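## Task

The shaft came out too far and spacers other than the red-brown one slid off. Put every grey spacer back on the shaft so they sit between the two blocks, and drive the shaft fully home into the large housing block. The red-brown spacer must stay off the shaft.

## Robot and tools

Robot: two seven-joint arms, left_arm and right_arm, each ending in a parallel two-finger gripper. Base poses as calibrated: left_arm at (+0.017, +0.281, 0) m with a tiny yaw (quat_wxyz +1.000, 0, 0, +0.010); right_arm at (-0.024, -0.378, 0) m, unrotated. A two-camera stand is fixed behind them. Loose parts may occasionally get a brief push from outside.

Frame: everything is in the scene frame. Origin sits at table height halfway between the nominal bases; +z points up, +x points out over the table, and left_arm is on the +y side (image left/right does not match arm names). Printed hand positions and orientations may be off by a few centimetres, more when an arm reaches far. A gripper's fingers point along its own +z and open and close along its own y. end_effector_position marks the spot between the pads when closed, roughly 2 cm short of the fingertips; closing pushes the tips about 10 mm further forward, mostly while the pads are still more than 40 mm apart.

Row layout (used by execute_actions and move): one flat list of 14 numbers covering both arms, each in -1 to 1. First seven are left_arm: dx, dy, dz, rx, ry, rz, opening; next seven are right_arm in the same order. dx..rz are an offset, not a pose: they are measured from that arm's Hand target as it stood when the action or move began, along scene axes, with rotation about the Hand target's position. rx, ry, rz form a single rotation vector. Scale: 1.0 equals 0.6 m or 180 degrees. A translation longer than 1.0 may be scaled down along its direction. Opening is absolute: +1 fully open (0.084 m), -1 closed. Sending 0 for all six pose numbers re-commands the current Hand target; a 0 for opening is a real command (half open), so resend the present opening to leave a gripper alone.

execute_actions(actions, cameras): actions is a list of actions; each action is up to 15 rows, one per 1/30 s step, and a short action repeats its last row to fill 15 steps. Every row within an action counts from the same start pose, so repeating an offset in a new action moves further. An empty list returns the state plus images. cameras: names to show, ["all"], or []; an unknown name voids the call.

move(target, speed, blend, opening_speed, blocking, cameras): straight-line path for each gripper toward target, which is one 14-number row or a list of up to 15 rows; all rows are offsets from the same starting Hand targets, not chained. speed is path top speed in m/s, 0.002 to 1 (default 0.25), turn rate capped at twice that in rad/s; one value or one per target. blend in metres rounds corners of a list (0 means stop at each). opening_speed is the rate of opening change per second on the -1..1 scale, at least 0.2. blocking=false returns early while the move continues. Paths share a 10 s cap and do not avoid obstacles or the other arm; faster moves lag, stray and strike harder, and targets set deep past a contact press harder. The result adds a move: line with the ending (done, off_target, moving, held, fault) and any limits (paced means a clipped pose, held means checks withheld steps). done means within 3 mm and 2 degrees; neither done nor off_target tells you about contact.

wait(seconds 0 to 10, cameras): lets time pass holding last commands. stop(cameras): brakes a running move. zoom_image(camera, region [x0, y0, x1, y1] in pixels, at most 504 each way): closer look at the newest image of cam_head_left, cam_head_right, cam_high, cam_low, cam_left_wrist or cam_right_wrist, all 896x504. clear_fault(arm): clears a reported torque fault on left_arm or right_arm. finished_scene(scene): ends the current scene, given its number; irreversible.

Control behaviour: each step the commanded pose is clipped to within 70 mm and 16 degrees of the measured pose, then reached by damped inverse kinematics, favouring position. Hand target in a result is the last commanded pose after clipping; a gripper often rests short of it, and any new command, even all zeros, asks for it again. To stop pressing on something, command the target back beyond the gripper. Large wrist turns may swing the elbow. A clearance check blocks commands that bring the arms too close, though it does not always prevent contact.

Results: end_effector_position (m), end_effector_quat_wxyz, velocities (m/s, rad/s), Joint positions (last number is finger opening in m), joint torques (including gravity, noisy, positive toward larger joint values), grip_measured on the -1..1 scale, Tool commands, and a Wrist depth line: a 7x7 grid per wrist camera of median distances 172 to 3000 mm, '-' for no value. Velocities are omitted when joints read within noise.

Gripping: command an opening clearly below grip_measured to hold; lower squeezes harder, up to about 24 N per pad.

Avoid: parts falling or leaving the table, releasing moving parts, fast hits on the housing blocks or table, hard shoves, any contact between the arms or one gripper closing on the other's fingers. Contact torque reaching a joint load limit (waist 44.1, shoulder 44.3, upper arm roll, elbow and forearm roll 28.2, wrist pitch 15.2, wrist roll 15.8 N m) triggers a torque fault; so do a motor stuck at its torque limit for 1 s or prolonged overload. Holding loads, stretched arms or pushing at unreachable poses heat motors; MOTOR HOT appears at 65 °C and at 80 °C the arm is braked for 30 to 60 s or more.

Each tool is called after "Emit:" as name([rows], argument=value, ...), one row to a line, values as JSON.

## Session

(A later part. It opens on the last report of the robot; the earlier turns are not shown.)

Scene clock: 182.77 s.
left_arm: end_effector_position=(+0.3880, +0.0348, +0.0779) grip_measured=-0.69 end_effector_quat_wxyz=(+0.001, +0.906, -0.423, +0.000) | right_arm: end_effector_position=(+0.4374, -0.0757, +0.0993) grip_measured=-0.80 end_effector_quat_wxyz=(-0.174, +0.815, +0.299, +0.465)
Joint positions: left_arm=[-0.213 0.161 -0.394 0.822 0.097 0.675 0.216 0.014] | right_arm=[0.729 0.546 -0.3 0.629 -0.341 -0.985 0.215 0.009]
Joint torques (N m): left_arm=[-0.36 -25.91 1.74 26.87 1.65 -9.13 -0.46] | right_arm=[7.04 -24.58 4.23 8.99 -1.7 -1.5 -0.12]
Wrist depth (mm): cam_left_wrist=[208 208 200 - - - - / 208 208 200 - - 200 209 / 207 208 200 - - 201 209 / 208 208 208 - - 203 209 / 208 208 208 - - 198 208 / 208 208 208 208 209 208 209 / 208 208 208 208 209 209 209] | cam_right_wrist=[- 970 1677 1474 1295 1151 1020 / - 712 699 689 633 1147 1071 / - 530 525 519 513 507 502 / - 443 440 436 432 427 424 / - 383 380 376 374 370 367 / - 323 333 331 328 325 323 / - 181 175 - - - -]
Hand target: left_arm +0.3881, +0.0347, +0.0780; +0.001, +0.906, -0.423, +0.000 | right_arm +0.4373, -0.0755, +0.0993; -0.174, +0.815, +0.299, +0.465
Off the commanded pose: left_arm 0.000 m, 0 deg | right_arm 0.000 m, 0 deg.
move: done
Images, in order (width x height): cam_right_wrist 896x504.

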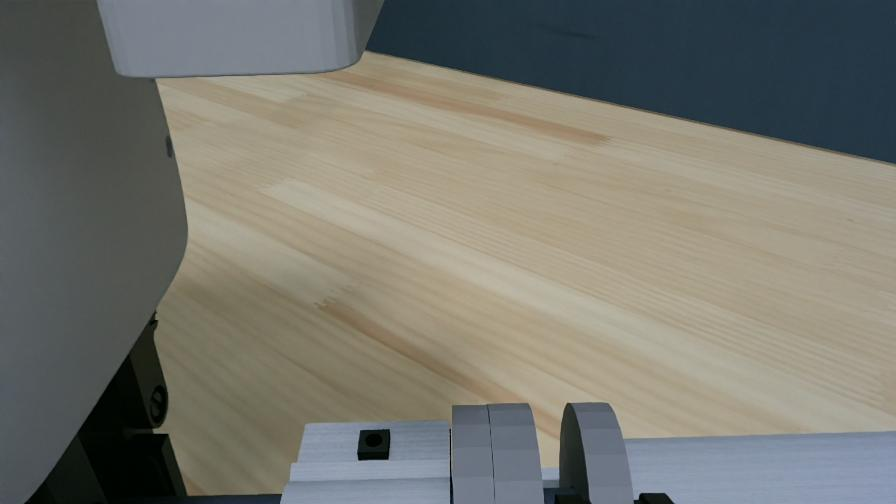

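Emit:
move([
  [-0.0018,0.0021,0,0,0,0,-0.74,0,0,0,0,0,0,-0.95],
  [-0.0018,0.0021,0,0,0,0,-0.74,0.0004,0.0003,-0.0004,0,0,0,-0.95],
  [0,0,0,0,0,0,-0.74,0.0004,0.0003,-0.0004,0,0,0,-0.95],
], speed=0.02, cameras=["cam_right_wrist"])

Emit:
zoom_image(camera="cam_right_wrist", region=[540, 470, 590, 504])

Scene clock: 184.43 s.
left_arm: end_effector_position=(+0.3879, +0.0349, +0.0779) grip_measured=-0.69 end_effector_quat_wxyz=(+0.000, +0.906, -0.423, +0.000) | right_arm: end_effector_position=(+0.4375, -0.0754, +0.0991) grip_measured=-0.80 end_effector_quat_wxyz=(-0.174, +0.815, +0.299, +0.465)
Joint positions: left_arm=[-0.213 0.16 -0.394 0.821 0.097 0.676 0.216 0.014] | right_arm=[0.729 0.547 -0.299 0.63 -0.341 -0.985 0.216 0.009]
Joint torques (N m): left_arm=[0.5 -25.74 2.68 27.24 1.94 -10.62 -0.68] | right_arm=[5.11 -16.18 4.66 12.79 -0.12 -0.66 1.02]
Wrist depth (mm): cam_left_wrist=[208 208 200 - - - - / 207 208 200 - - 201 209 / 208 208 200 - - 201 209 / 208 208 208 - - 203 209 / 207 208 208 - - 198 209 / 208 208 208 208 209 209 209 / 208 208 208 208 209 209 209] | cam_right_wrist=[- 968 1657 1480 1290 1153 1022 / - 711 698 691 636 1145 1071 / - 530 525 519 513 506 502 / - 443 440 437 431 428 424 / - 382 380 376 373 369 367 / - 323 333 331 328 325 323 / - 181 175 - - - -]
Hand target: left_arm +0.3881, +0.0347, +0.0780; +0.001, +0.906, -0.423, +0.000 | right_arm +0.4375, -0.0754, +0.0991; -0.174, +0.815, +0.299, +0.465
Off the commanded pose: left_arm 0.000 m, 0 deg | right_arm 0.000 m, 0 deg.
move: done
Images, in order (width x height): cam_right_wrist 896x504.

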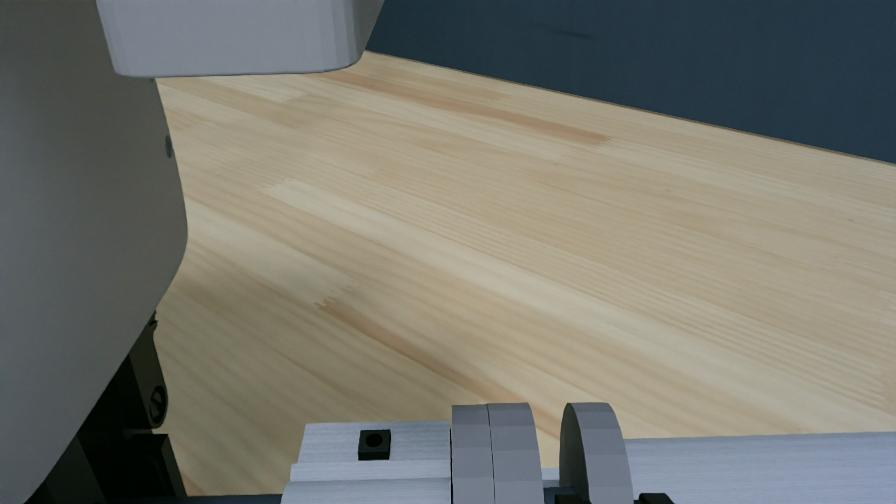

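Scaled by 10.080 from the camera's 896x504 image, which has a finer 1280x720 frame.

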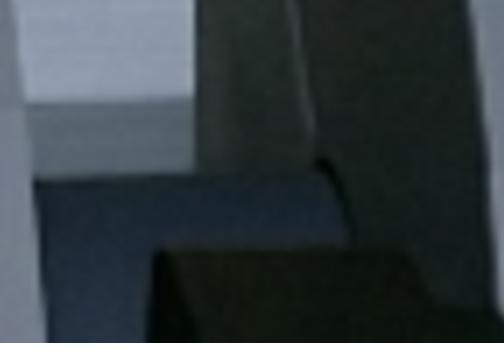

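Emit:
move([
  [-0.0011,0.0013,0,0,0,0,-0.74,0,0,0,0,0,0,-0.95],
  [-0.0011,0.0013,0,0,0,0,-0.74,0,0,-0.0013,0,0,0,-0.95],
], speed=0.02, cameras=["cam_right_wrist"])

Emit:
zoom_image(camera="cam_right_wrist", region=[540, 470, 590, 504])

Scene clock: 186.17 s.
left_arm: end_effector_position=(+0.3875, +0.0354, +0.0780) grip_measured=-0.69 end_effector_quat_wxyz=(+0.001, +0.906, -0.423, +0.000) | right_arm: end_effector_position=(+0.4375, -0.0754, +0.0984) grip_measured=-0.80 end_effector_quat_wxyz=(-0.174, +0.815, +0.299, +0.465)
Joint positions: left_arm=[-0.212 0.158 -0.394 0.818 0.095 0.674 0.217 0.014] | right_arm=[0.729 0.55 -0.299 0.631 -0.34 -0.987 0.216 0.009]
Joint torques (N m): left_arm=[7.76 -36.08 3.9 16.59 0.78 -2.42 1.17] | right_arm=[8.03 -11.79 8.04 15.18 0.18 1.05 0.01]
Wrist depth (mm): cam_left_wrist=[209 209 201 - - - - / 208 209 201 - - 202 210 / 209 208 201 - - 201 209 / 209 209 209 - - 203 209 / 208 208 209 - - 199 209 / 208 209 208 209 209 209 209 / 208 208 208 209 209 209 209] | cam_right_wrist=[- 970 1665 1480 1290 1149 1019 / - 711 700 691 634 1147 1056 / - 530 524 518 512 506 500 / - 444 439 435 432 427 423 / - 382 378 375 373 369 367 / - 322 332 331 327 324 323 / - 288 174 - - - -]
Hand target: left_arm +0.3874, +0.0355, +0.0780; +0.001, +0.906, -0.423, +0.000 | right_arm +0.4375, -0.0754, +0.0983; -0.174, +0.815, +0.299, +0.465
Off the commanded pose: left_arm 0.000 m, 0 deg | right_arm 0.000 m, 0 deg.
move: done
Images, in order (width x height): cam_right_wrist 896x504.

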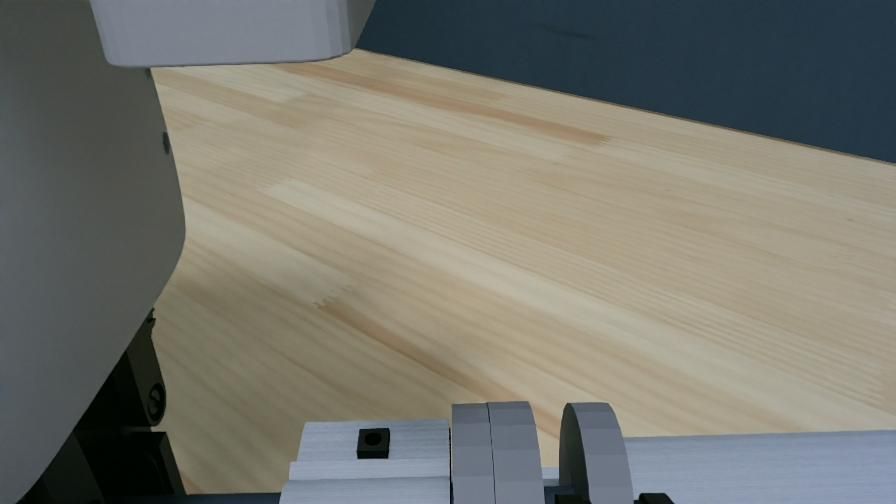

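Scaled by 10.080 from the camera's 896x504 image, which has a finer 1280x720 frame.

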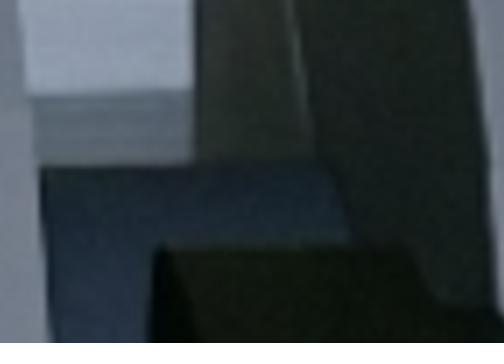

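Emit:
move([
  [0,0,0,0,0,0,-0.74,0,0,0.0010,0,0,0,-0.95],
  [0.0027,-0.0032,0,0,0,0,-0.8,0,0,0.0010,0,0,0,-0.95],
], speed=0.02, cameras=["cam_right_wrist"])

Emit:
zoom_image(camera="cam_right_wrist", region=[540, 470, 590, 504])

Scene clock: 188.27 s.
left_arm: end_effector_position=(+0.3890, +0.0336, +0.0779) grip_measured=-0.69 end_effector_quat_wxyz=(+0.001, +0.906, -0.423, +0.000) | right_arm: end_effector_position=(+0.4375, -0.0754, +0.0989) grip_measured=-0.80 end_effector_quat_wxyz=(-0.174, +0.815, +0.299, +0.465)
Joint positions: left_arm=[-0.215 0.165 -0.394 0.827 0.099 0.677 0.213 0.014] | right_arm=[0.729 0.548 -0.299 0.63 -0.341 -0.985 0.216 0.009]
Joint torques (N m): left_arm=[-0.08 -33.24 0.66 29.85 1.46 -12.72 -0.43] | right_arm=[6.5 -22.59 4.93 12.59 -2.28 -0.8 0.51]
Wrist depth (mm): cam_left_wrist=[208 208 200 - - - - / 207 208 200 - - 200 209 / 207 208 200 - - 201 209 / 207 208 200 - - 203 209 / 207 208 208 - - 198 209 / 207 207 207 208 208 208 209 / 208 208 208 208 208 208 209] | cam_right_wrist=[- 966 1638 1480 1292 1147 1019 / - 711 698 687 634 1151 1056 / - 530 524 517 512 506 500 / - 443 438 435 431 427 423 / - 382 379 375 373 369 366 / - 322 332 331 328 324 323 / - 288 175 - - - -]
Hand target: left_arm +0.3890, +0.0336, +0.0780; +0.001, +0.906, -0.423, +0.000 | right_arm +0.4375, -0.0754, +0.0989; -0.174, +0.815, +0.299, +0.465
Off the commanded pose: left_arm 0.000 m, 0 deg | right_arm 0.000 m, 0 deg.
move: done
Images, in order (width x height): cam_right_wrist 896x504.

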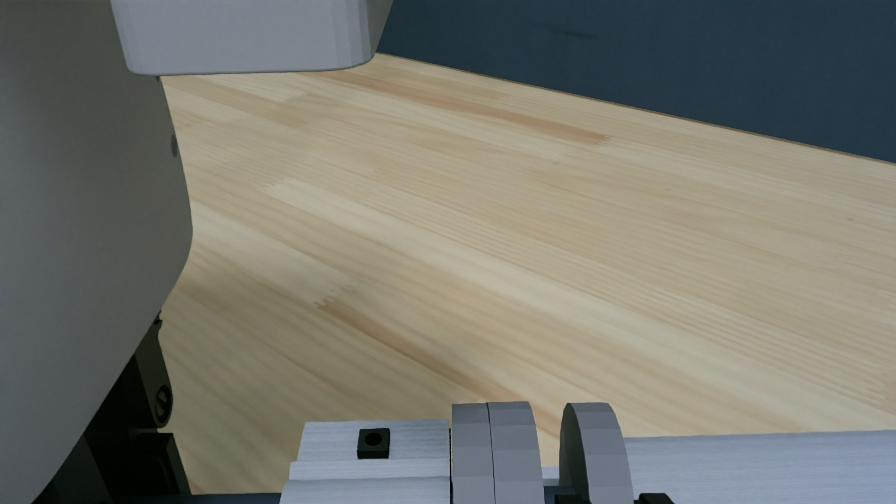

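Scaled by 10.080 from the camera's 896x504 image, which has a finer 1280x720 frame.

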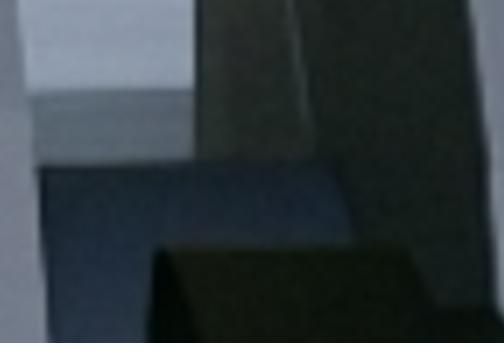

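Emit:
move([
  [0,0,0,0,0,0,-0.8,0,0,0,0,0,0,-0.73],
], speed=0.02, opening_speed=0.3, cameras=["cam_right_wrist"])

Emit:
zoom_image(camera="cam_right_wrist", region=[500, 390, 640, 504])

Scene clock: 189.43 s.
left_arm: end_effector_position=(+0.3890, +0.0336, +0.0780) grip_measured=-0.69 end_effector_quat_wxyz=(+0.001, +0.906, -0.423, +0.000) | right_arm: end_effector_position=(+0.4376, -0.0755, +0.0989) grip_measured=-0.76 end_effector_quat_wxyz=(-0.174, +0.815, +0.299, +0.465)
Joint positions: left_arm=[-0.215 0.165 -0.394 0.827 0.099 0.677 0.213 0.014] | right_arm=[0.729 0.548 -0.299 0.63 -0.341 -0.985 0.216 0.011]
Joint torques (N m): left_arm=[0.32 -37.48 0.53 28.15 0.99 -12.78 -0.33] | right_arm=[11.29 -22.41 9.03 12.67 -2.21 -0.41 0.73]
Wrist depth (mm): cam_left_wrist=[208 208 200 - - - - / 207 208 200 - - 201 209 / 207 208 200 - - 200 209 / 208 208 200 - - 202 209 / 207 208 208 - - 198 209 / 208 207 208 208 208 208 209 / 207 208 208 208 208 208 209] | cam_right_wrist=[- 969 1665 1477 1285 1145 1022 / - 708 697 687 634 1155 1054 / - 526 524 518 512 505 499 / - 442 439 435 431 427 423 / - 381 379 375 373 369 367 / - 322 333 331 327 325 323 / - 179 174 - - - -]
Hand target: left_arm +0.3890, +0.0336, +0.0780; +0.001, +0.906, -0.423, +0.000 | right_arm +0.4375, -0.0754, +0.0989; -0.174, +0.815, +0.299, +0.465
Off the commanded pose: left_arm 0.000 m, 0 deg | right_arm 0.000 m, 0 deg.
move: done
Images, in order (width x height): cam_right_wrist 896x504.

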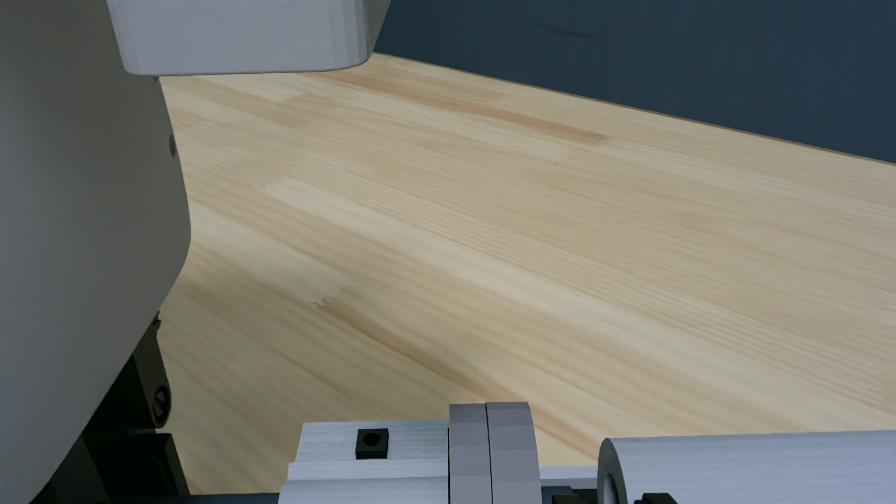

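Scaled by 3.600 from the camera's 896x504 image, which has a finer 1280x720 frame.

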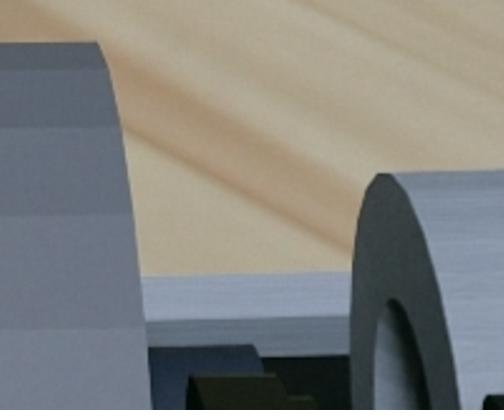

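Emit:
move([
  [0,0,0,0,0,0,-0.4,0,0,0,0,0,0,-0.73],
  [0,0,0.10,0,0,0,-0.4,0,0,0,0,0,0,-0.73],
  [0.04,-0.047,0.30,0,0,0,0.5,0,0,0,0,0,0,-0.73],
], speed=[0.1,0.2,0.25], blend=[0,0.02,0], cameras=["cam_left_wrist","cam_right_wrist","cam_high"])

Emit:
zoom_image(camera="cam_high", region=[350, 170, 490, 290])

Scene clock: 192.20 s.
left_arm: end_effector_position=(+0.4130, +0.0054, +0.2580) grip_measured=+0.49 end_effector_quat_wxyz=(+0.001, +0.906, -0.423, +0.000) | right_arm: end_effector_position=(+0.4375, -0.0754, +0.0989) grip_measured=-0.76 end_effector_quat_wxyz=(-0.174, +0.815, +0.299, +0.465)
Joint positions: left_arm=[-0.215 0.023 -0.418 1.228 0.009 1.207 0.257 0.065] | right_arm=[0.729 0.548 -0.299 0.63 -0.341 -0.985 0.216 0.011]
Joint torques (N m): left_arm=[-2.59 -22.85 -0.96 19.65 0.7 -1.8 -0.78] | right_arm=[7.31 -20.98 5.92 13.13 -2.46 -0.33 0.55]
Wrist depth (mm): cam_left_wrist=[389 389 390 382 381 391 387 / 388 390 390 381 376 248 224 / 390 389 389 381 297 250 222 / 389 390 390 381 375 249 222 / 389 389 389 305 376 261 228 / 389 389 389 389 389 391 390 / 389 389 388 389 389 390 390] | cam_right_wrist=[1626 966 1630 1480 1297 1147 1023 / 722 710 698 687 633 1151 1054 / 535 529 525 518 512 505 500 / 448 445 438 435 431 426 422 / 385 382 379 375 372 368 366 / 336 323 332 331 327 324 322 / 290 289 175 - - - -]
Hand target: left_arm +0.4130, +0.0054, +0.2580; +0.001, +0.906, -0.423, +0.000 | right_arm +0.4375, -0.0754, +0.0989; -0.174, +0.815, +0.299, +0.465
Off the commanded pose: left_arm 0.000 m, 0 deg | right_arm 0.000 m, 0 deg.
move: done
Images, in order (width x height): cam_high 896x504, cam_left_wrist 896x504, cam_right_wrist 896x504.

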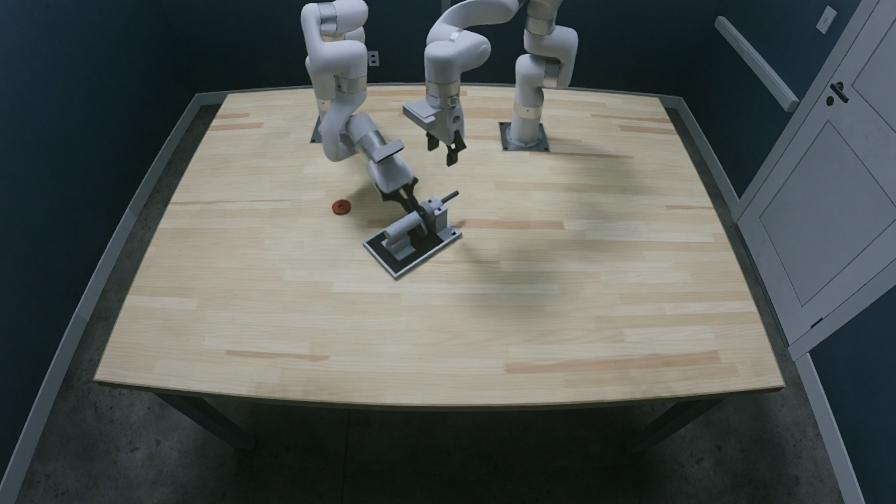

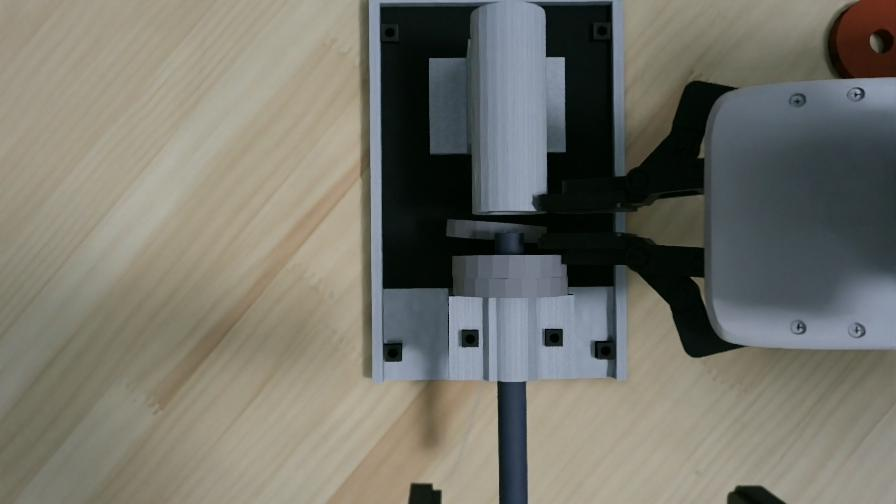

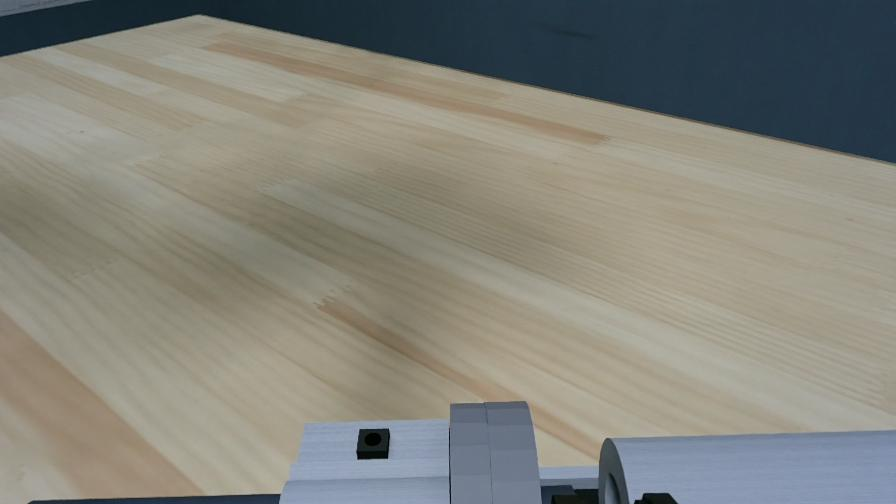

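Scaled by 3.600 from the camera's 896x504 image, which has a finer 1280x720 frame.

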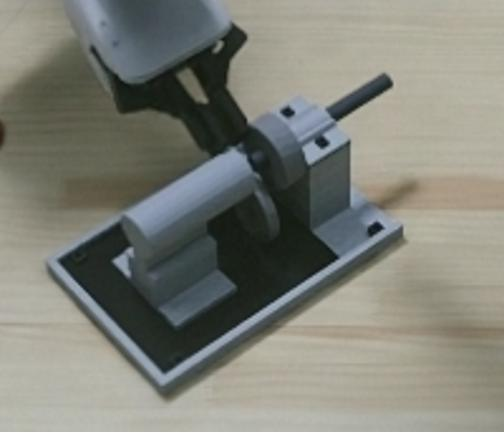

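Emit:
execute_actions(actions=[])

Scene clock: 193.10 s.
left_arm: end_effector_position=(+0.4130, +0.0054, +0.2580) grip_measured=+0.49 end_effector_quat_wxyz=(+0.001, +0.906, -0.423, +0.000) | right_arm: end_effector_position=(+0.4375, -0.0754, +0.0989) grip_measured=-0.76 end_effector_quat_wxyz=(-0.174, +0.815, +0.299, +0.465)
Joint positions: left_arm=[-0.215 0.023 -0.418 1.228 0.009 1.207 0.257 0.065] | right_arm=[0.729 0.548 -0.299 0.63 -0.341 -0.985 0.216 0.011]
Joint velocities: within noise
Joint torques (N m): left_arm=[-2.41 -23.13 -0.8 18.89 0.82 -1.84 -0.82] | right_arm=[7.3 -20.32 5.97 13.11 -2.56 -0.45 0.53]
Wrist depth (mm): cam_left_wrist=[389 389 390 382 381 389 387 / 389 389 390 382 376 247 224 / 389 389 389 381 296 250 223 / 388 389 390 381 376 249 222 / 388 390 389 305 376 260 228 / 388 388 389 389 390 389 390 / 389 389 388 389 388 389 390] | cam_right_wrist=[1604 966 1626 1480 1288 1151 1023 / 721 708 696 687 633 1149 1054 / 536 528 524 517 512 506 500 / 448 444 438 435 431 428 423 / 385 383 379 376 373 369 366 / 337 323 333 330 327 324 322 / 290 289 174 - - - -]
Hand target: left_arm +0.4130, +0.0054, +0.2580; +0.001, +0.906, -0.423, +0.000 | right_arm +0.4375, -0.0754, +0.0989; -0.174, +0.815, +0.299, +0.465
Tool commands: left_gripper/opening=+0.5 right_gripper/opening=-0.73
Off the commanded pose: left_arm 0.000 m, 0 deg | right_arm 0.000 m, 0 deg.

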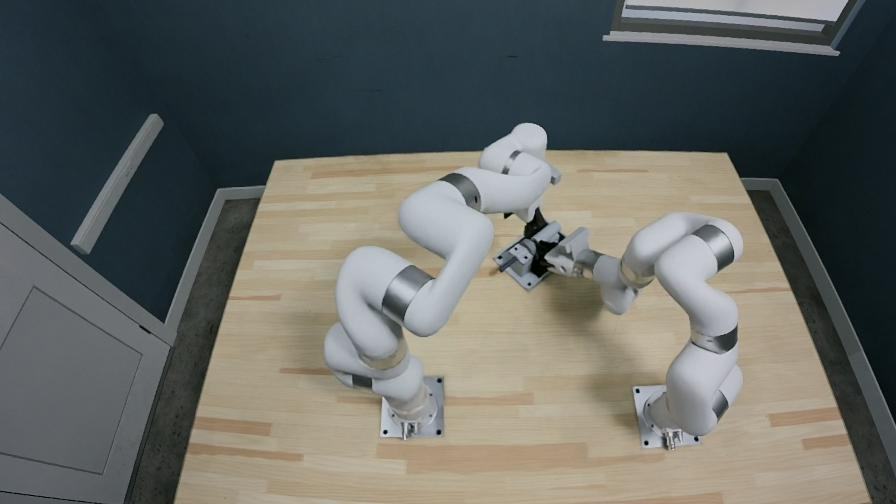

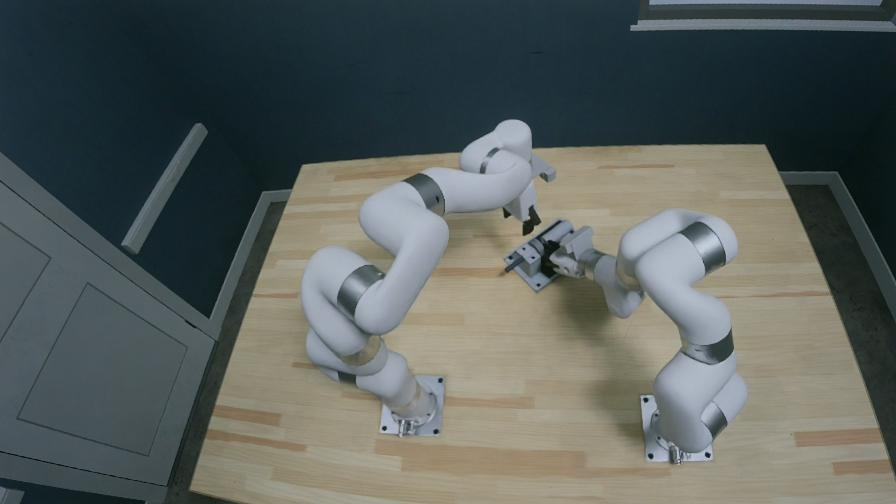

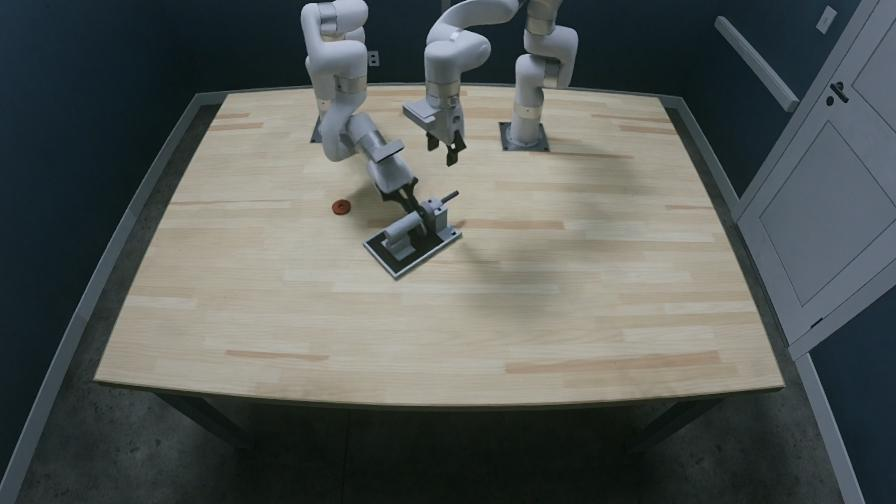

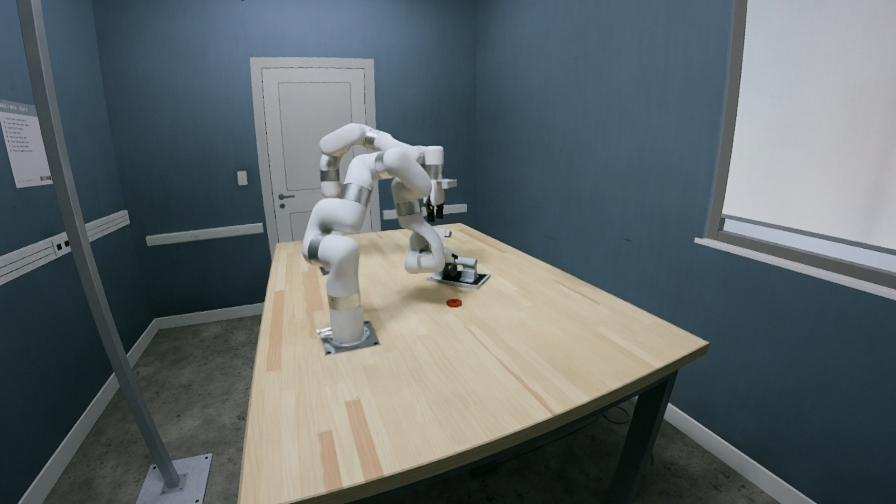

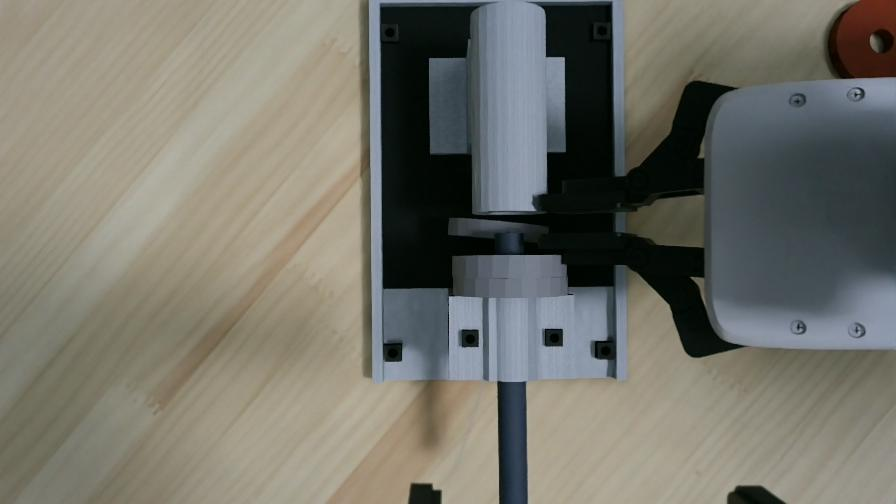

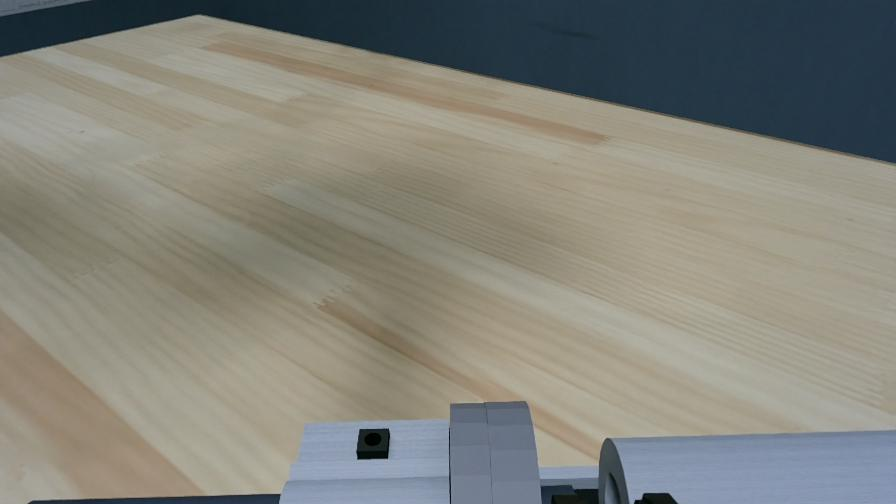

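Emit:
zoom_image(camera="cam_left_wrist", region=[420, 180, 640, 310])

Emit:
zoom_image(camera="cam_high", region=[350, 170, 490, 290])

Emit:
zoom_image(camera="cam_low", region=[400, 220, 520, 310])

Scaled by 2.291 from the camera's 896x504 image, which has a finer 1280x720 frame.

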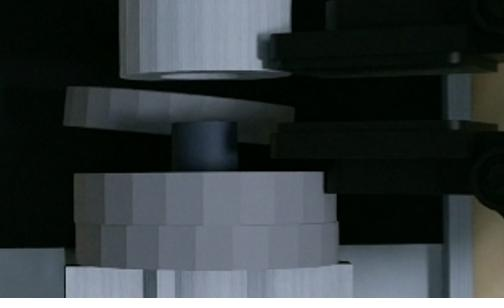

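Scaled by 3.600 from the camera's 896x504 image, which has a finer 1280x720 frame.

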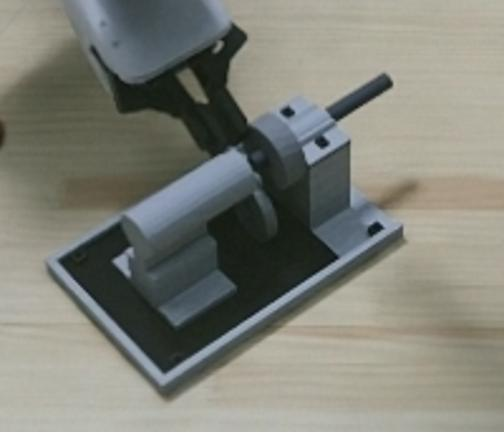

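Scaled by 4.200 from the camera's 896x504 image, which has a finer 1280x720 frame.

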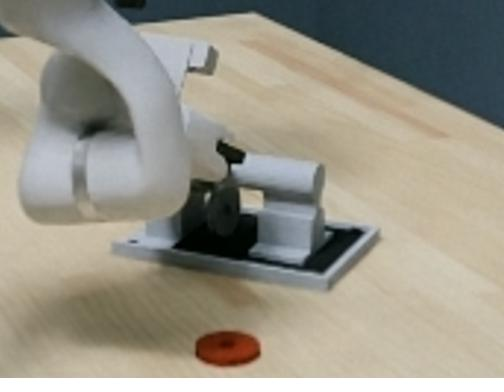

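Emit:
move(target=[0,0,0,0,0,0,0.5, -0.0436,-0.0375,0.0338,0,0,0,-0.73], speed=0.05, cameras=["cam_left_wrist","cam_right_wrist"])

Emit:
zoom_image(camera="cam_left_wrist", region=[420, 180, 640, 310])

Emit:
zoom_image(camera="cam_right_wrist", region=[400, 350, 660, 504])

Scene clock: 196.07 s.
left_arm: end_effector_position=(+0.4130, +0.0054, +0.2580) grip_measured=+0.49 end_effector_quat_wxyz=(+0.001, +0.906, -0.423, +0.000) | right_arm: end_effector_position=(+0.4114, -0.0978, +0.1192) grip_measured=-0.75 end_effector_quat_wxyz=(-0.174, +0.815, +0.299, +0.465)
Joint positions: left_arm=[-0.215 0.023 -0.418 1.228 0.009 1.207 0.257 0.065] | right_arm=[0.731 0.426 -0.327 0.495 -0.369 -0.997 0.189 0.011]
Joint torques (N m): left_arm=[-2.62 -23.44 -0.82 17.68 0.74 -2.08 -0.72] | right_arm=[1.57 -24.93 -3.68 4.76 -0.64 -1.55 -0.33]
Wrist depth (mm): cam_left_wrist=[389 391 390 381 383 391 383 / 389 390 389 382 376 391 227 / 389 390 390 383 382 286 226 / 389 389 389 381 382 389 226 / 388 390 389 305 376 390 226 / 388 389 390 388 389 390 391 / 388 389 389 389 389 390 389] | cam_right_wrist=[1673 1058 1728 1513 1325 1176 1048 / 791 778 761 753 691 1205 1096 / 587 579 573 566 559 551 547 / 491 484 480 475 469 467 462 / 421 418 414 409 406 404 399 / 367 365 364 223 358 354 351 / 327 205 204 196 194 192 192]
Hand target: left_arm +0.4130, +0.0054, +0.2580; +0.001, +0.906, -0.423, +0.000 | right_arm +0.4114, -0.0979, +0.1192; -0.174, +0.815, +0.299, +0.465
Off the commanded pose: left_arm 0.000 m, 0 deg | right_arm 0.000 m, 0 deg.
move: done
Images, in order (width x height): cam_left_wrist 896x504, cam_right_wrist 896x504.

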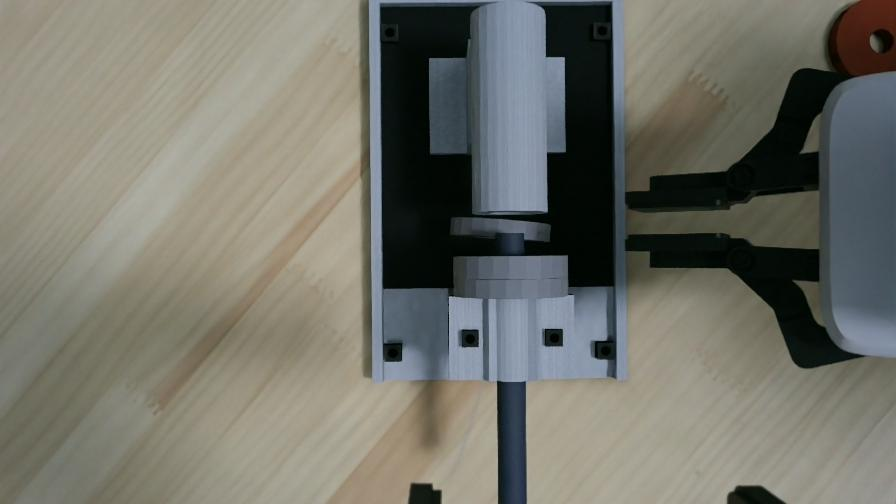

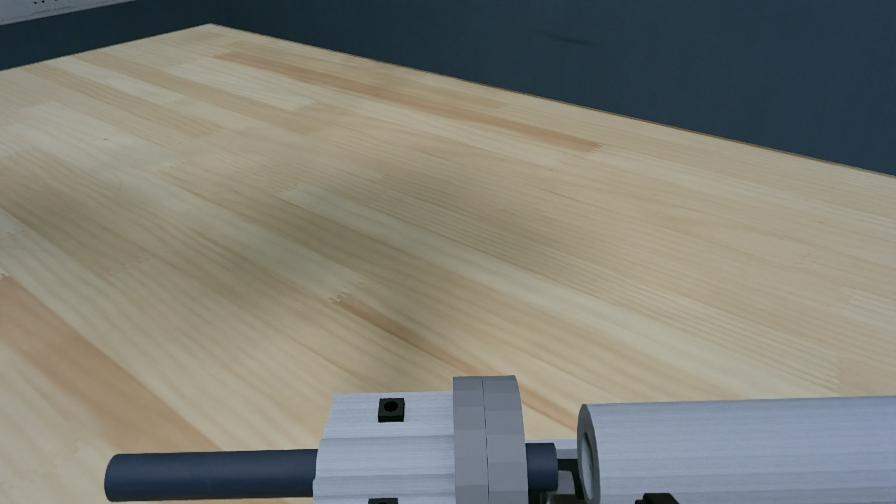

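Scaled by 2.291 from the camera's 896x504 image, which has a finer 1280x720 frame.

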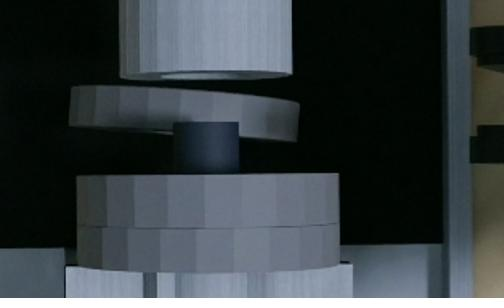

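Scaled by 1.938 from the camera's 896x504 image, which has a finer 1280x720 frame.

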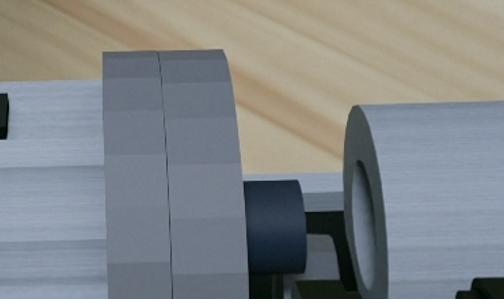

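Emit:
move([
  [0,0,0,0,0,0,0.5, -0.009,-0.0007,0,0,0,0,-0.5],
  [0,0,0,0,0,0,0.5, -0.009,-0.0007,-0.1045,0,0,0,-0.5],
], speed=0.08, opening_speed=1, blend=0.01, cameras=["cam_left_wrist","cam_right_wrist"])

Emit:
zoom_image(camera="cam_left_wrist", region=[440, 180, 700, 310])

Emit:
zoom_image(camera="cam_right_wrist", region=[400, 350, 660, 504])

Scene clock: 198.50 s.
left_arm: end_effector_position=(+0.4130, +0.0054, +0.2580) grip_measured=+0.49 end_effector_quat_wxyz=(+0.001, +0.906, -0.423, +0.000) | right_arm: end_effector_position=(+0.4060, -0.0983, +0.0565) grip_measured=-0.52 end_effector_quat_wxyz=(-0.174, +0.815, +0.299, +0.465)
Joint positions: left_arm=[-0.215 0.023 -0.418 1.228 0.009 1.207 0.257 0.065] | right_arm=[0.724 0.684 -0.286 0.564 -0.293 -1.181 0.173 0.021]
Joint torques (N m): left_arm=[-2.52 -23.99 -0.77 17.59 0.7 -2.3 -0.75] | right_arm=[-2.62 -20.74 -1.29 5.08 1.49 -2.49 -0.44]
Wrist depth (mm): cam_left_wrist=[390 390 390 381 381 391 389 / 388 389 389 382 376 390 391 / 389 390 389 381 381 318 273 / 388 389 389 381 381 324 271 / 389 389 388 305 376 390 278 / 388 389 389 389 389 389 390 / 389 388 389 389 389 390 389] | cam_right_wrist=[806 787 771 758 1281 1180 1048 / 587 577 569 521 550 542 535 / 436 431 453 447 416 412 408 / 365 361 180 179 - - - / 178 178 - - - - - / 264 262 - - 244 234 186 / 235 233 178 213 219 218 193]
Hand target: left_arm +0.4130, +0.0054, +0.2580; +0.001, +0.906, -0.423, +0.000 | right_arm +0.4060, -0.0983, +0.0565; -0.174, +0.815, +0.299, +0.465
Off the commanded pose: left_arm 0.000 m, 0 deg | right_arm 0.000 m, 0 deg.
move: done; blend cut to 0.0027 m at target 1
Images, in order (width x height): cam_left_wrist 896x504, cam_right_wrist 896x504.

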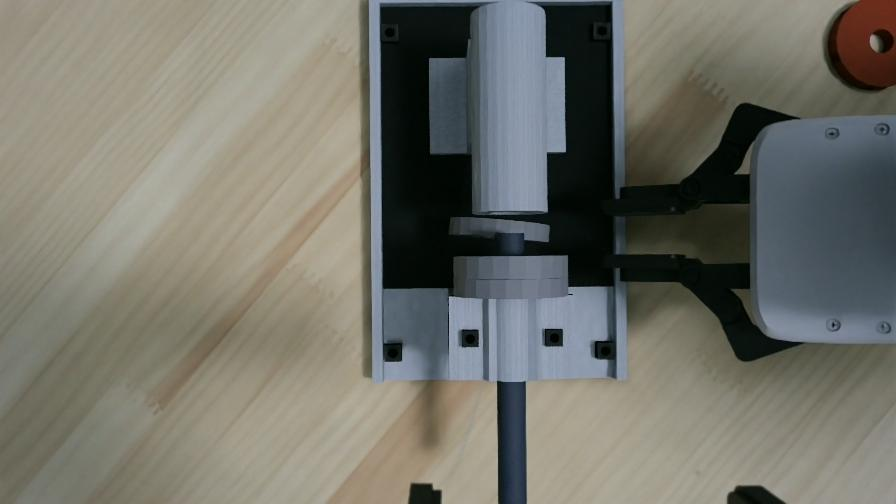

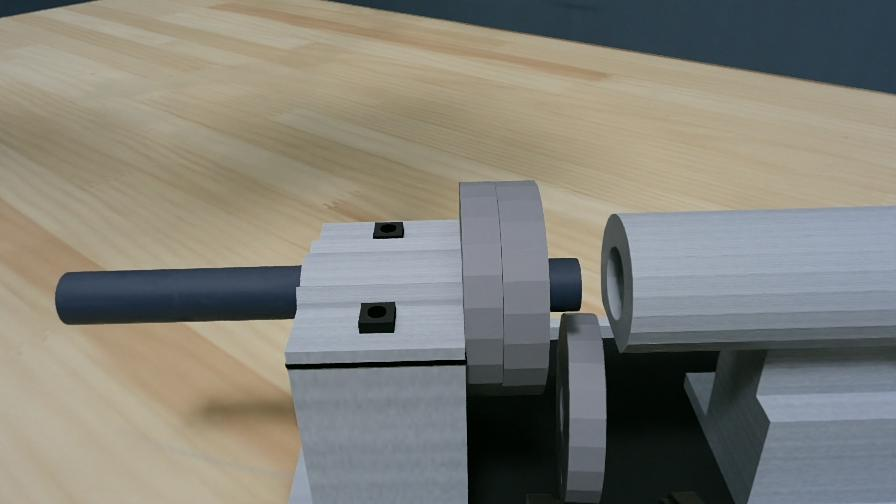

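Scaled by 1.938 from the camera's 896x504 image, which has a finer 1280x720 frame.

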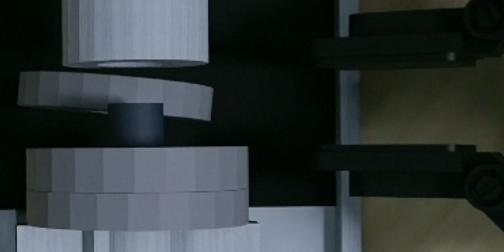

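Scaled by 1.938 from the camera's 896x504 image, which has a finer 1280x720 frame.

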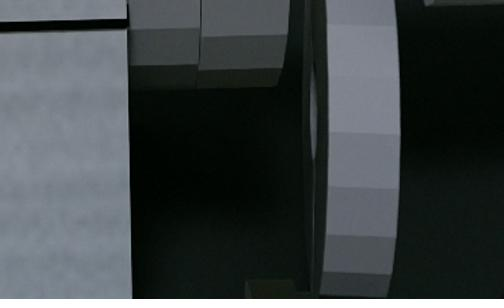

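Emit:
move(target=[0,0,0,0,0,0,0.5, 0.0444,0.0380,0,0,0,0,-0.5], speed=0.05, cameras=["cam_left_wrist","cam_right_wrist"])

Emit:
zoom_image(camera="cam_left_wrist", region=[440, 180, 700, 310])

Emit:
zoom_image(camera="cam_right_wrist", region=[400, 350, 660, 504])

Scene clock: 199.83 s.
left_arm: end_effector_position=(+0.4130, +0.0054, +0.2580) grip_measured=+0.49 end_effector_quat_wxyz=(+0.001, +0.906, -0.423, +0.000) | right_arm: end_effector_position=(+0.4325, -0.0756, +0.0562) grip_measured=-0.52 end_effector_quat_wxyz=(-0.174, +0.815, +0.299, +0.465)
Joint positions: left_arm=[-0.215 0.023 -0.418 1.228 0.009 1.207 0.257 0.065] | right_arm=[0.726 0.704 -0.273 0.673 -0.288 -1.093 0.198 0.021]
Joint torques (N m): left_arm=[-2.44 -24.11 -0.68 17.6 0.68 -2.4 -0.81] | right_arm=[-1.6 -35.15 -1.33 13.55 1.54 -5.19 0.95]
Wrist depth (mm): cam_left_wrist=[390 391 389 383 382 391 388 / 389 390 389 382 376 390 391 / 389 389 388 381 328 284 257 / 389 388 390 381 375 283 256 / 389 388 389 305 375 294 262 / 389 387 389 389 389 390 389 / 388 389 389 388 390 390 389] | cam_right_wrist=[789 769 751 1375 1271 1151 1028 / 576 566 559 514 542 532 529 / 430 425 420 415 411 406 401 / 359 356 372 369 347 343 356 / 310 - - - - - - / - - - - - - - / 234 - - - - 216 -]
Hand target: left_arm +0.4130, +0.0054, +0.2580; +0.001, +0.906, -0.423, +0.000 | right_arm +0.4326, -0.0755, +0.0565; -0.174, +0.815, +0.299, +0.465
Off the commanded pose: left_arm 0.000 m, 0 deg | right_arm 0.000 m, 0 deg.
move: done
Images, in order (width x height): cam_left_wrist 896x504, cam_right_wrist 896x504.

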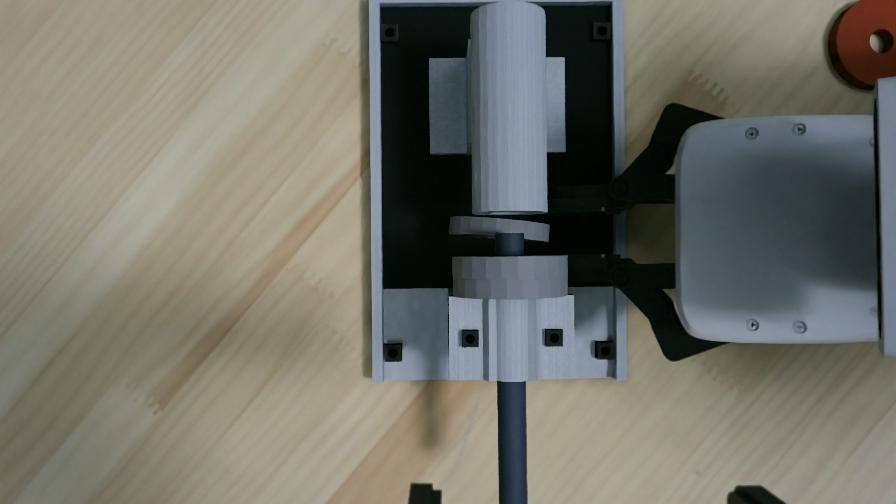

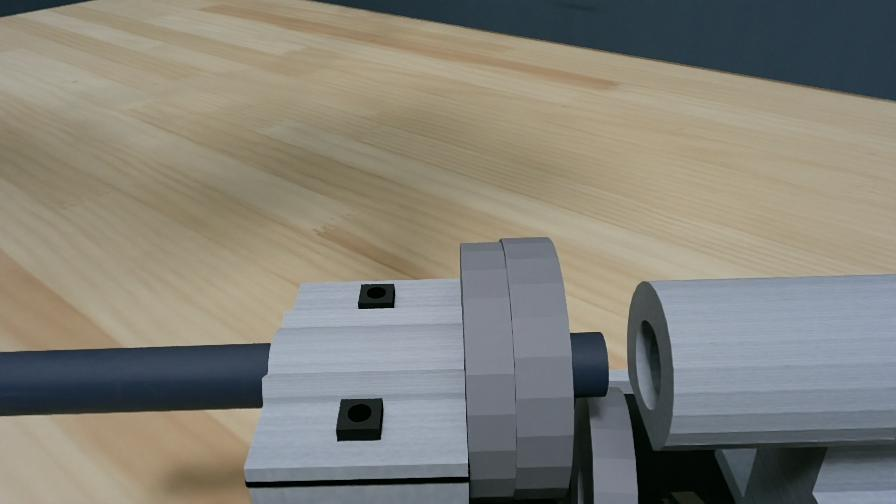

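Scaled by 1.938 from the camera's 896x504 image, which has a finer 1280x720 frame.

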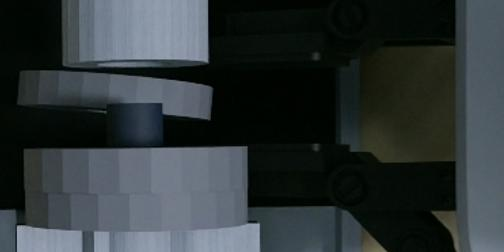

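Scaled by 1.938 from the camera's 896x504 image, which has a finer 1280x720 frame.

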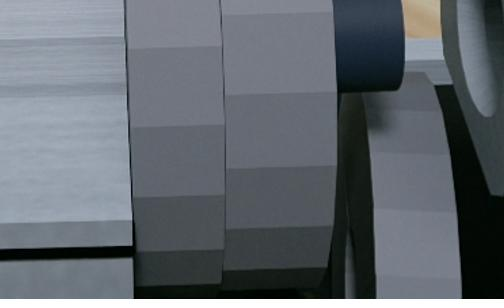

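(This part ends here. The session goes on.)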